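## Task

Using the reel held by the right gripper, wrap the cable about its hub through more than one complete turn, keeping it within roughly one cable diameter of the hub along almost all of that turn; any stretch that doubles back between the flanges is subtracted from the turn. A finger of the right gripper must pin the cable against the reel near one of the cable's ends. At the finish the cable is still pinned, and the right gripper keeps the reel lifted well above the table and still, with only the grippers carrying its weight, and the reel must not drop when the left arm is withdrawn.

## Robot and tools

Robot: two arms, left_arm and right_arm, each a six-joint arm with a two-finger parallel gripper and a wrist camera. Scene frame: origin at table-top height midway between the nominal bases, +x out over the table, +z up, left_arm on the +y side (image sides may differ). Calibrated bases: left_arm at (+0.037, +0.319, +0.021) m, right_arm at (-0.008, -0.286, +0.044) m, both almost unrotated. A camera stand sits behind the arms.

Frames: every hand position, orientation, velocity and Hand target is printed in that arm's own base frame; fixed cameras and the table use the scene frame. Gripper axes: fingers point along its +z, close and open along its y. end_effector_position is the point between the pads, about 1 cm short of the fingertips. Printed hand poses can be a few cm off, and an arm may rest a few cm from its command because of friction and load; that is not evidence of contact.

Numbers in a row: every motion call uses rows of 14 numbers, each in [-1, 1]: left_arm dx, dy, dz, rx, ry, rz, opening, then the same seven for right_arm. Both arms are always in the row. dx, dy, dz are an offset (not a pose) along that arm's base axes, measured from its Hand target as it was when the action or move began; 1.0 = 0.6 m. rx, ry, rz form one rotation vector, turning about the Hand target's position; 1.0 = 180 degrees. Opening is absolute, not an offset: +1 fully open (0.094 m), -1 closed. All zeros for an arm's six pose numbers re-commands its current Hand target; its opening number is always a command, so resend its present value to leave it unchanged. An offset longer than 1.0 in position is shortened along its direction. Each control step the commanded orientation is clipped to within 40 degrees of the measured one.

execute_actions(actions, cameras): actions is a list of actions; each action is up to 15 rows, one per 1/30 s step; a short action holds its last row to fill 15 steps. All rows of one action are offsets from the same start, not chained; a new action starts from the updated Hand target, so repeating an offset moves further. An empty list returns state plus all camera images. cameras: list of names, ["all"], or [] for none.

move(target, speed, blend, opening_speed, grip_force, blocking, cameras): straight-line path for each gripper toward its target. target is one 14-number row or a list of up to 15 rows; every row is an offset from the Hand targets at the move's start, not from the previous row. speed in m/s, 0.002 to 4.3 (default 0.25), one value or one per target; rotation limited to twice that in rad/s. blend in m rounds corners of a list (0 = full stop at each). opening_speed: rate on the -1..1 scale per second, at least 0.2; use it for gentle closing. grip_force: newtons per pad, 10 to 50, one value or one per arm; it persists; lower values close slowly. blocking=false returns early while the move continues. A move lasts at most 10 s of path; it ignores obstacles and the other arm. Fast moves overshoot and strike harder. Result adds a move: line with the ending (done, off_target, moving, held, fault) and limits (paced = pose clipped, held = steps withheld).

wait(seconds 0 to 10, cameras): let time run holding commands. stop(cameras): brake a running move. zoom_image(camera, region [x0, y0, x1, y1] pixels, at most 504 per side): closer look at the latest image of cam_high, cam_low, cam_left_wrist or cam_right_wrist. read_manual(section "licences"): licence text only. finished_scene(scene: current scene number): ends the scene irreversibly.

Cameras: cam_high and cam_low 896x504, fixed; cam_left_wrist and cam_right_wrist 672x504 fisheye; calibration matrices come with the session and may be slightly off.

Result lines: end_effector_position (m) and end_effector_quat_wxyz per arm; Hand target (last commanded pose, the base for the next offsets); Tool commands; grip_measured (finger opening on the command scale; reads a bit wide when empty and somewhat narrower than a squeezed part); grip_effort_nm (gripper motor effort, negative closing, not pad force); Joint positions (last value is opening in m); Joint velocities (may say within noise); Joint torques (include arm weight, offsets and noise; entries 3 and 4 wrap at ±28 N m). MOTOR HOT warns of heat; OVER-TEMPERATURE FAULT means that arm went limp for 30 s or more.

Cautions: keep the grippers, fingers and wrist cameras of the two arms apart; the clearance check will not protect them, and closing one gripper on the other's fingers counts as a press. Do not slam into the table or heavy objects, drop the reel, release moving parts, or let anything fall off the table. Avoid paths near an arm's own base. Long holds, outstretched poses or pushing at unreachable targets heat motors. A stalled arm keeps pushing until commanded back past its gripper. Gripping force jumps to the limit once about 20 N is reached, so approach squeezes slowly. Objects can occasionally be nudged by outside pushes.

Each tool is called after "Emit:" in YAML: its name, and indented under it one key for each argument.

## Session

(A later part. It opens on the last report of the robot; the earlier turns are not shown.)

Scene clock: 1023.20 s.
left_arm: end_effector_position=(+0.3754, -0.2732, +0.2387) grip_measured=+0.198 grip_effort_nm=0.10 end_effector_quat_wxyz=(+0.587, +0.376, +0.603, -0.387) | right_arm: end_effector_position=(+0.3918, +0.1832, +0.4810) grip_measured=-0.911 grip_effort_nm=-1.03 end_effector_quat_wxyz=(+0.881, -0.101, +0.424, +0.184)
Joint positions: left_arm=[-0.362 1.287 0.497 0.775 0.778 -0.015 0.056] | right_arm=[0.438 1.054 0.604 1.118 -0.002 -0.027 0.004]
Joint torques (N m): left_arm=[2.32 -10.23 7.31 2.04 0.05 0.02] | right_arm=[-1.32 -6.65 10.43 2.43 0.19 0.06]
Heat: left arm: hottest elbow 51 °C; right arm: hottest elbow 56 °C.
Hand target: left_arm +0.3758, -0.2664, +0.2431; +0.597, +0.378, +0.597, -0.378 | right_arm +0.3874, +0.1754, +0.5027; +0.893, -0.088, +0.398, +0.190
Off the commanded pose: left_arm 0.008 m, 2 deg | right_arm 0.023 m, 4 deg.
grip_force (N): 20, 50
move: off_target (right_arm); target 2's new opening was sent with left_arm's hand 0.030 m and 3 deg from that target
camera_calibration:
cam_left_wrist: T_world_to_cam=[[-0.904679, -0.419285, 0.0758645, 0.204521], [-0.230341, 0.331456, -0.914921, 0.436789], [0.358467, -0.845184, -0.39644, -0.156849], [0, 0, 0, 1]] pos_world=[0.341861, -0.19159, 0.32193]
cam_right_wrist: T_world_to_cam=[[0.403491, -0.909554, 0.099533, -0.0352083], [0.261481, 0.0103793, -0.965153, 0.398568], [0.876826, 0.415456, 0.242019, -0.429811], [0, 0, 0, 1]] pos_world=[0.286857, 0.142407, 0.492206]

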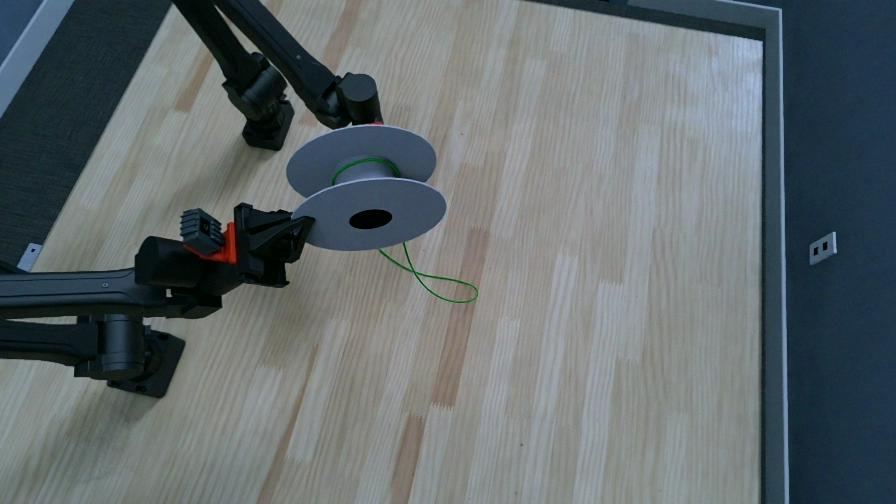

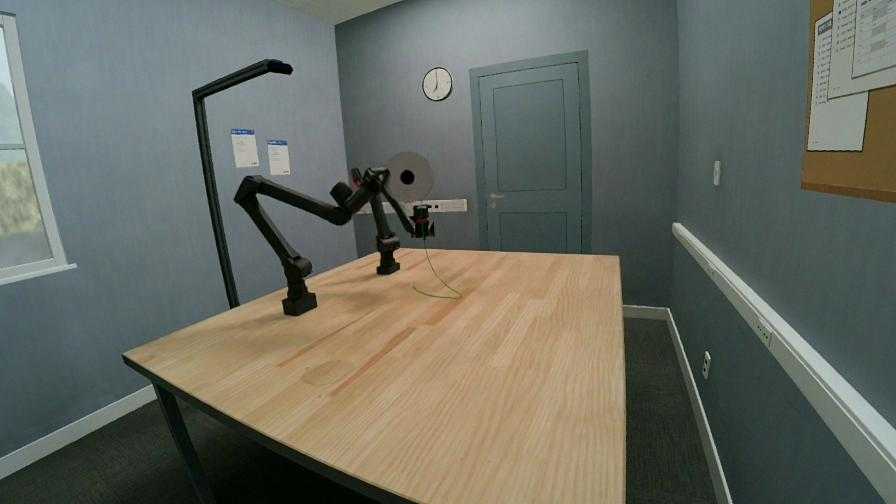

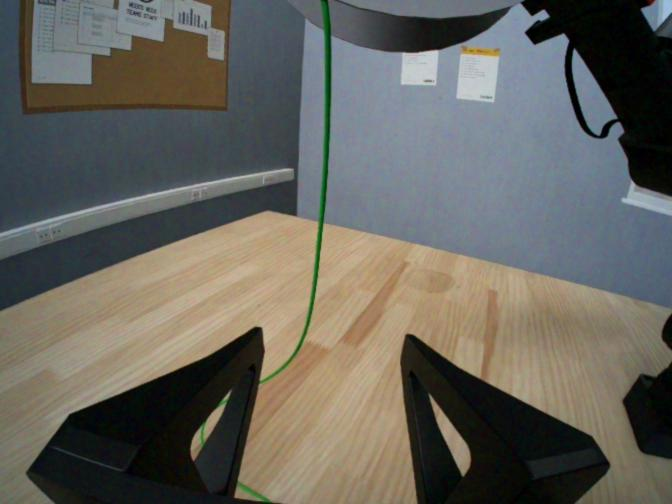

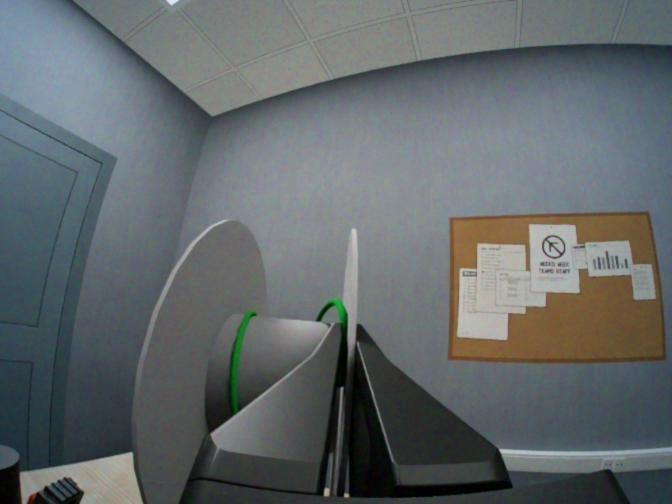

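Emit:
move:
  target:
    - [0.2663,0.111,0.2283,-0.2145,0.4515,0,-0.6, 0,0,0,0,0,0,-0.973861]
    - [0.3208,-0.0107,0.6158,-0.2145,0.4515,0,-0.6, 0,0,0,0,0,0,-0.973861]
  speed: 0.25
  blend: 0.04
  cameras: ["cam_left_wrist","cam_high"]

Scene clock: 1068.23 s.
left_arm: end_effector_position=(+0.5721, -0.2646, +0.5798) grip_measured=-0.598 grip_effort_nm=-0.09 end_effector_quat_wxyz=(+0.138, -0.181, +0.694, -0.683) | right_arm: end_effector_position=(+0.3918, +0.1832, +0.4810) grip_measured=-0.911 grip_effort_nm=-1.03 end_effector_quat_wxyz=(+0.881, -0.101, +0.424, +0.184)
Joint positions: left_arm=[-0.214 1.489 1.686 -0.241 0.901 -1.592 0.019] | right_arm=[0.438 1.054 0.604 1.118 -0.002 -0.027 0.004]
Joint torques (N m): left_arm=[-1.2 -15.91 15.79 1.28 -0.13 0.17] | right_arm=[-1.26 -5.48 10.37 2.4 0.15 0.1]
Heat: left arm: hottest elbow 47 °C; right arm: hottest elbow 52 °C.
Hand target: left_arm +0.5683, -0.2726, +0.6125; +0.156, -0.156, +0.689, -0.690 | right_arm +0.3874, +0.1754, +0.5027; +0.893, -0.088, +0.398, +0.190
Off the commanded pose: left_arm 0.034 m, 4 deg | right_arm 0.023 m, 4 deg.
grip_force (N): 20, 50
move: off_target (left_arm, right_arm)
camera_calibration:
cam_left_wrist: T_world_to_cam=[[0.108473, 0.0195296, 0.993908, -0.635609], [-0.992373, -0.0567772, 0.109421, 0.530566], [0.0585682, -0.998196, 0.0132219, -0.191331], [0, 0, 0, 1]] pos_world=[0.606671, -0.148449, 0.576211]
Images, in order (width x height): cam_high 896x504, cam_left_wrist 672x504.

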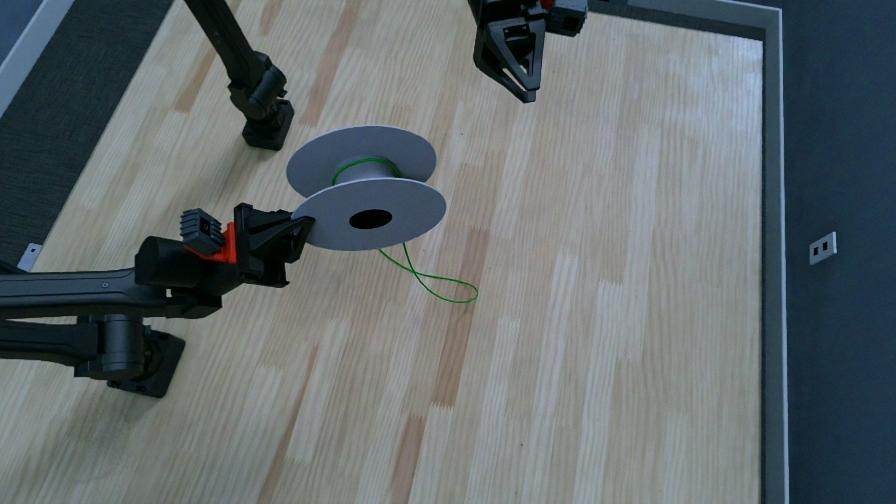

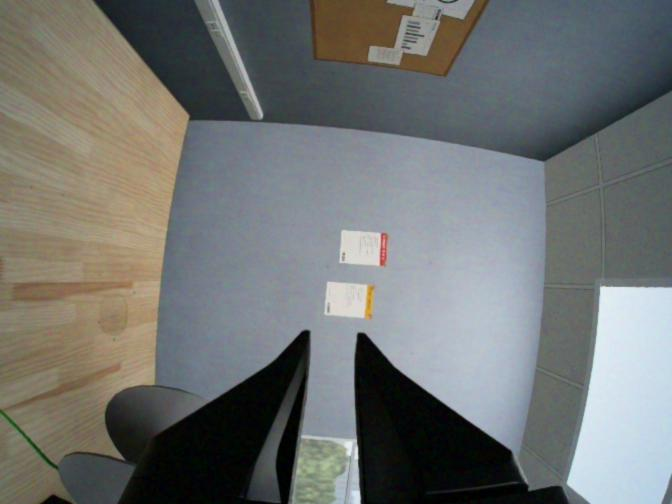

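Emit:
move:
  target: [0.0,0.03,0,0,0,-0.1667,-0.6, 0,0,0,0,0,0,-0.973861]
  speed: 0.3
  cameras: ["cam_left_wrist"]

Emit:
zoom_image:
  camera: "cam_left_wrist"
  region: [0, 200, 300, 504]

Scene clock: 1078.97 s.
left_arm: end_effector_position=(+0.5634, -0.2623, +0.5913) grip_measured=-0.598 grip_effort_nm=-0.09 end_effector_quat_wxyz=(-0.042, +0.021, +0.707, -0.706) | right_arm: end_effector_position=(+0.3918, +0.1832, +0.4810) grip_measured=-0.911 grip_effort_nm=-1.03 end_effector_quat_wxyz=(+0.881, -0.101, +0.424, +0.184)
Joint positions: left_arm=[-0.152 1.709 1.959 -0.241 1.508 -1.61 0.019] | right_arm=[0.438 1.054 0.604 1.118 -0.002 -0.027 0.004]
Joint torques (N m): left_arm=[2.14 -17.96 15.42 1.39 0.09 -0.18] | right_arm=[-1.26 -5.77 10.65 2.44 0.12 0.12]
Heat: left arm: hottest elbow 49 °C; right arm: hottest elbow 51 °C.
Hand target: left_arm +0.5683, -0.2546, +0.6125; -0.028, +0.028, +0.706, -0.707 | right_arm +0.3874, +0.1754, +0.5027; +0.893, -0.088, +0.398, +0.190
Off the commanded pose: left_arm 0.023 m, 2 deg | right_arm 0.023 m, 4 deg.
grip_force (N): 20, 50
move: off_target (left_arm, right_arm)
camera_calibration:
cam_left_wrist: T_world_to_cam=[[0.0802491, -0.00905258, 0.996734, -0.639379], [-0.880685, 0.467702, 0.0751536, 0.615806], [-0.466855, -0.88384, 0.0295602, 0.127732], [0, 0, 0, 1]] pos_world=[0.653274, -0.180907, 0.587235]
Images, in order (width x height): cam_left_wrist 672x504.

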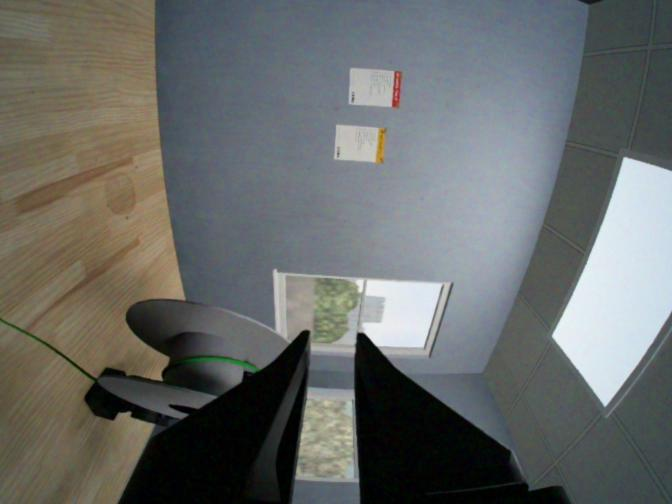

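Scaled by 1.658 from the camera's 672x504 image, which has a finer 960x720 frame.

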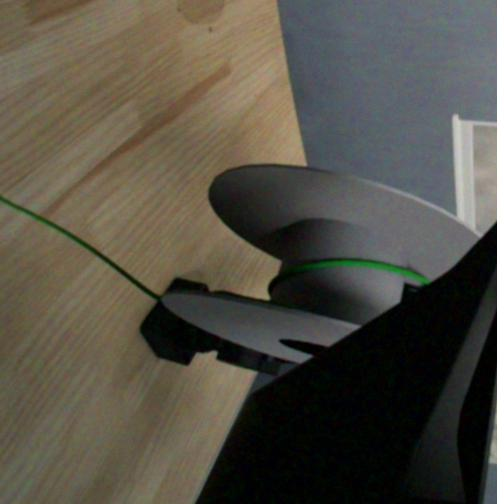

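Emit:
move:
  target: [0.02,0.0,0.05,0.0121,0.1383,0,-1, 0,0,0,0,0,0,-0.973861]
  speed: 0.3
  cameras: ["cam_left_wrist"]

Emit:
zoom_image:
  camera: "cam_left_wrist"
  region: [0, 200, 300, 470]

Scene clock: 1094.17 s.
left_arm: end_effector_position=(+0.5766, -0.2634, +0.6242) grip_measured=-0.985 grip_effort_nm=-0.48 end_effector_quat_wxyz=(-0.194, -0.132, +0.695, -0.679) | right_arm: end_effector_position=(+0.3918, +0.1832, +0.4810) grip_measured=-0.911 grip_effort_nm=-1.03 end_effector_quat_wxyz=(+0.881, -0.101, +0.424, +0.184)
Joint positions: left_arm=[-0.15 1.79 2.171 -0.419 1.51 -1.998 0.001] | right_arm=[0.438 1.054 0.604 1.118 -0.002 -0.027 0.004]
Joint torques (N m): left_arm=[1.26 -19.6 14.57 1.48 0.09 -0.18] | right_arm=[-1.03 -6.07 10.47 2.43 0.17 0.08]
Heat: left arm: hottest elbow 54 °C; right arm: hottest elbow 51 °C.
Hand target: left_arm +0.5801, -0.2546, +0.6427; -0.180, -0.125, +0.697, -0.683 | right_arm +0.3874, +0.1754, +0.5027; +0.893, -0.088, +0.398, +0.190
Off the commanded pose: left_arm 0.021 m, 2 deg | right_arm 0.023 m, 4 deg.
grip_force (N): 20, 50
move: off_target (left_arm, right_arm)
camera_calibration:
cam_left_wrist: T_world_to_cam=[[0.490274, -0.0486379, 0.87021, -0.841152], [-0.763679, 0.457202, 0.455808, 0.317633], [-0.420031, -0.888032, 0.18701, 0.00556379], [0, 0, 0, 1]] pos_world=[0.657301, -0.181193, 0.586159]
Images, in order (width x height): cam_left_wrist 672x504.

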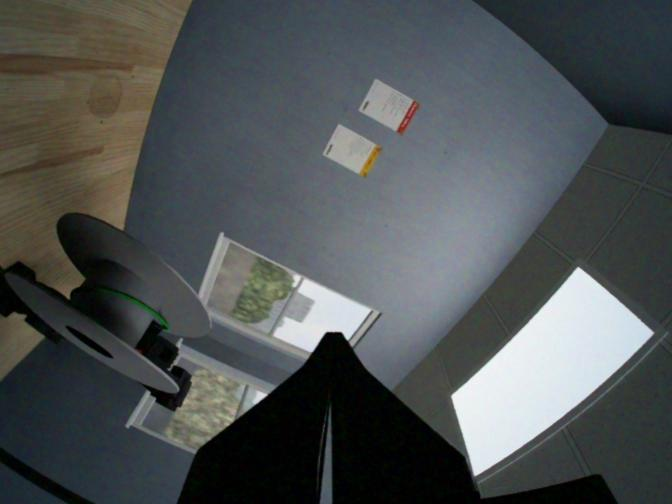

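Scaled by 1.680 from the camera's 672x504 image, which has a finer 960x720 frame.

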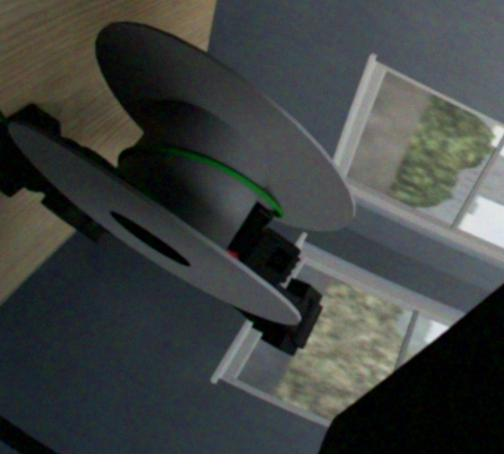

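Emit:
move:
  target: [0.0345,0.0123,-0.5335,-0.0363,-0.415,0,-1, 0,0,0,0,0,0,-0.973861]
  speed: 0.3
  cameras: ["cam_left_wrist"]

Emit:
zoom_image:
  camera: "cam_left_wrist"
  region: [372, 150, 672, 450]

Scene clock: 1114.93 s.
left_arm: end_effector_position=(+0.5966, -0.2567, +0.3254) grip_measured=-0.985 grip_effort_nm=-0.48 end_effector_quat_wxyz=(+0.260, +0.320, +0.628, -0.660) | right_arm: end_effector_position=(+0.3918, +0.1832, +0.4810) grip_measured=-0.911 grip_effort_nm=-1.03 end_effector_quat_wxyz=(+0.881, -0.101, +0.424, +0.184)
Joint positions: left_arm=[-0.135 1.869 1.441 0.573 1.532 -0.87 0.001] | right_arm=[0.438 1.054 0.604 1.118 -0.002 -0.027 0.004]
Joint torques (N m): left_arm=[2.08 -21.48 9.2 2.03 -0.02 0.11] | right_arm=[-0.85 -5.42 10.54 2.28 0.22 0.15]
Heat: left arm: hottest elbow 59 °C; right arm: hottest elbow 50 °C.
Hand target: left_arm +0.6009, -0.2473, +0.3226; +0.273, +0.324, +0.626, -0.655 | right_arm +0.3874, +0.1754, +0.5027; +0.893, -0.088, +0.398, +0.190
Off the commanded pose: left_arm 0.011 m, 2 deg | right_arm 0.023 m, 4 deg.
grip_force (N): 20, 50
move: off_target (left_arm, right_arm)
camera_calibration:
cam_left_wrist: T_world_to_cam=[[-0.710727, 0.0699064, 0.699986, 0.211805], [-0.606109, 0.444221, -0.659773, 0.731723], [-0.357071, -0.893186, -0.273349, 0.186723], [0, 0, 0, 1]] pos_world=[0.660713, -0.173076, 0.385551]
Images, in order (width x height): cam_left_wrist 672x504.

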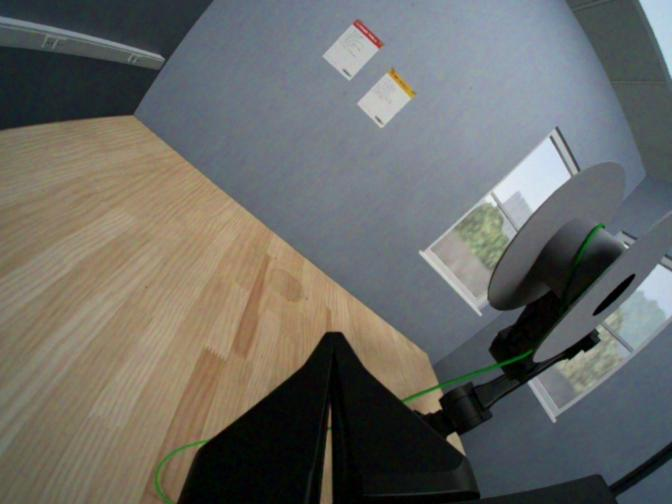

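Scaled by 1.680 from the camera's 672x504 image, which has a finer 960x720 frame.

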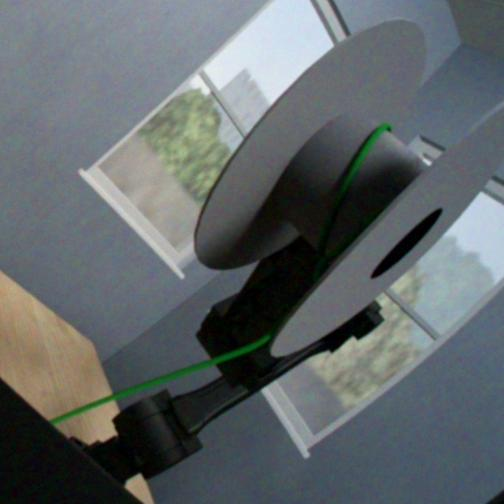

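Emit:
zoom_image:
  camera: "cam_left_wrist"
  region: [520, 190, 672, 370]

Emit:
zoom_image:
  camera: "cam_high"
  region: [310, 130, 430, 220]

Scaled by 2.800 from the camera's 672x504 image, which has a finer 960x720 frame.

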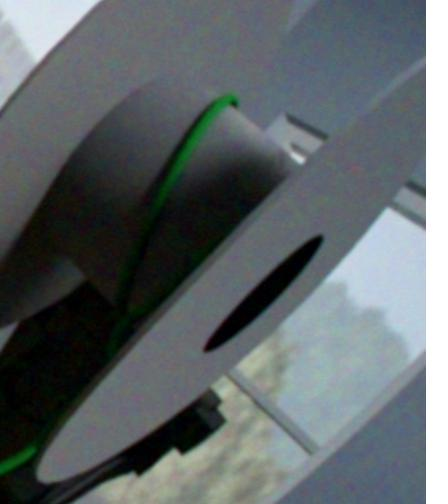

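This scene's latest camera images include none from cam_high. They are from: cam_left_wrist. cam_high's image comes with the result of a call that names it in "cameras".

Emit:
finished_scene:
  scene: 1

The scene is finished: the task was done.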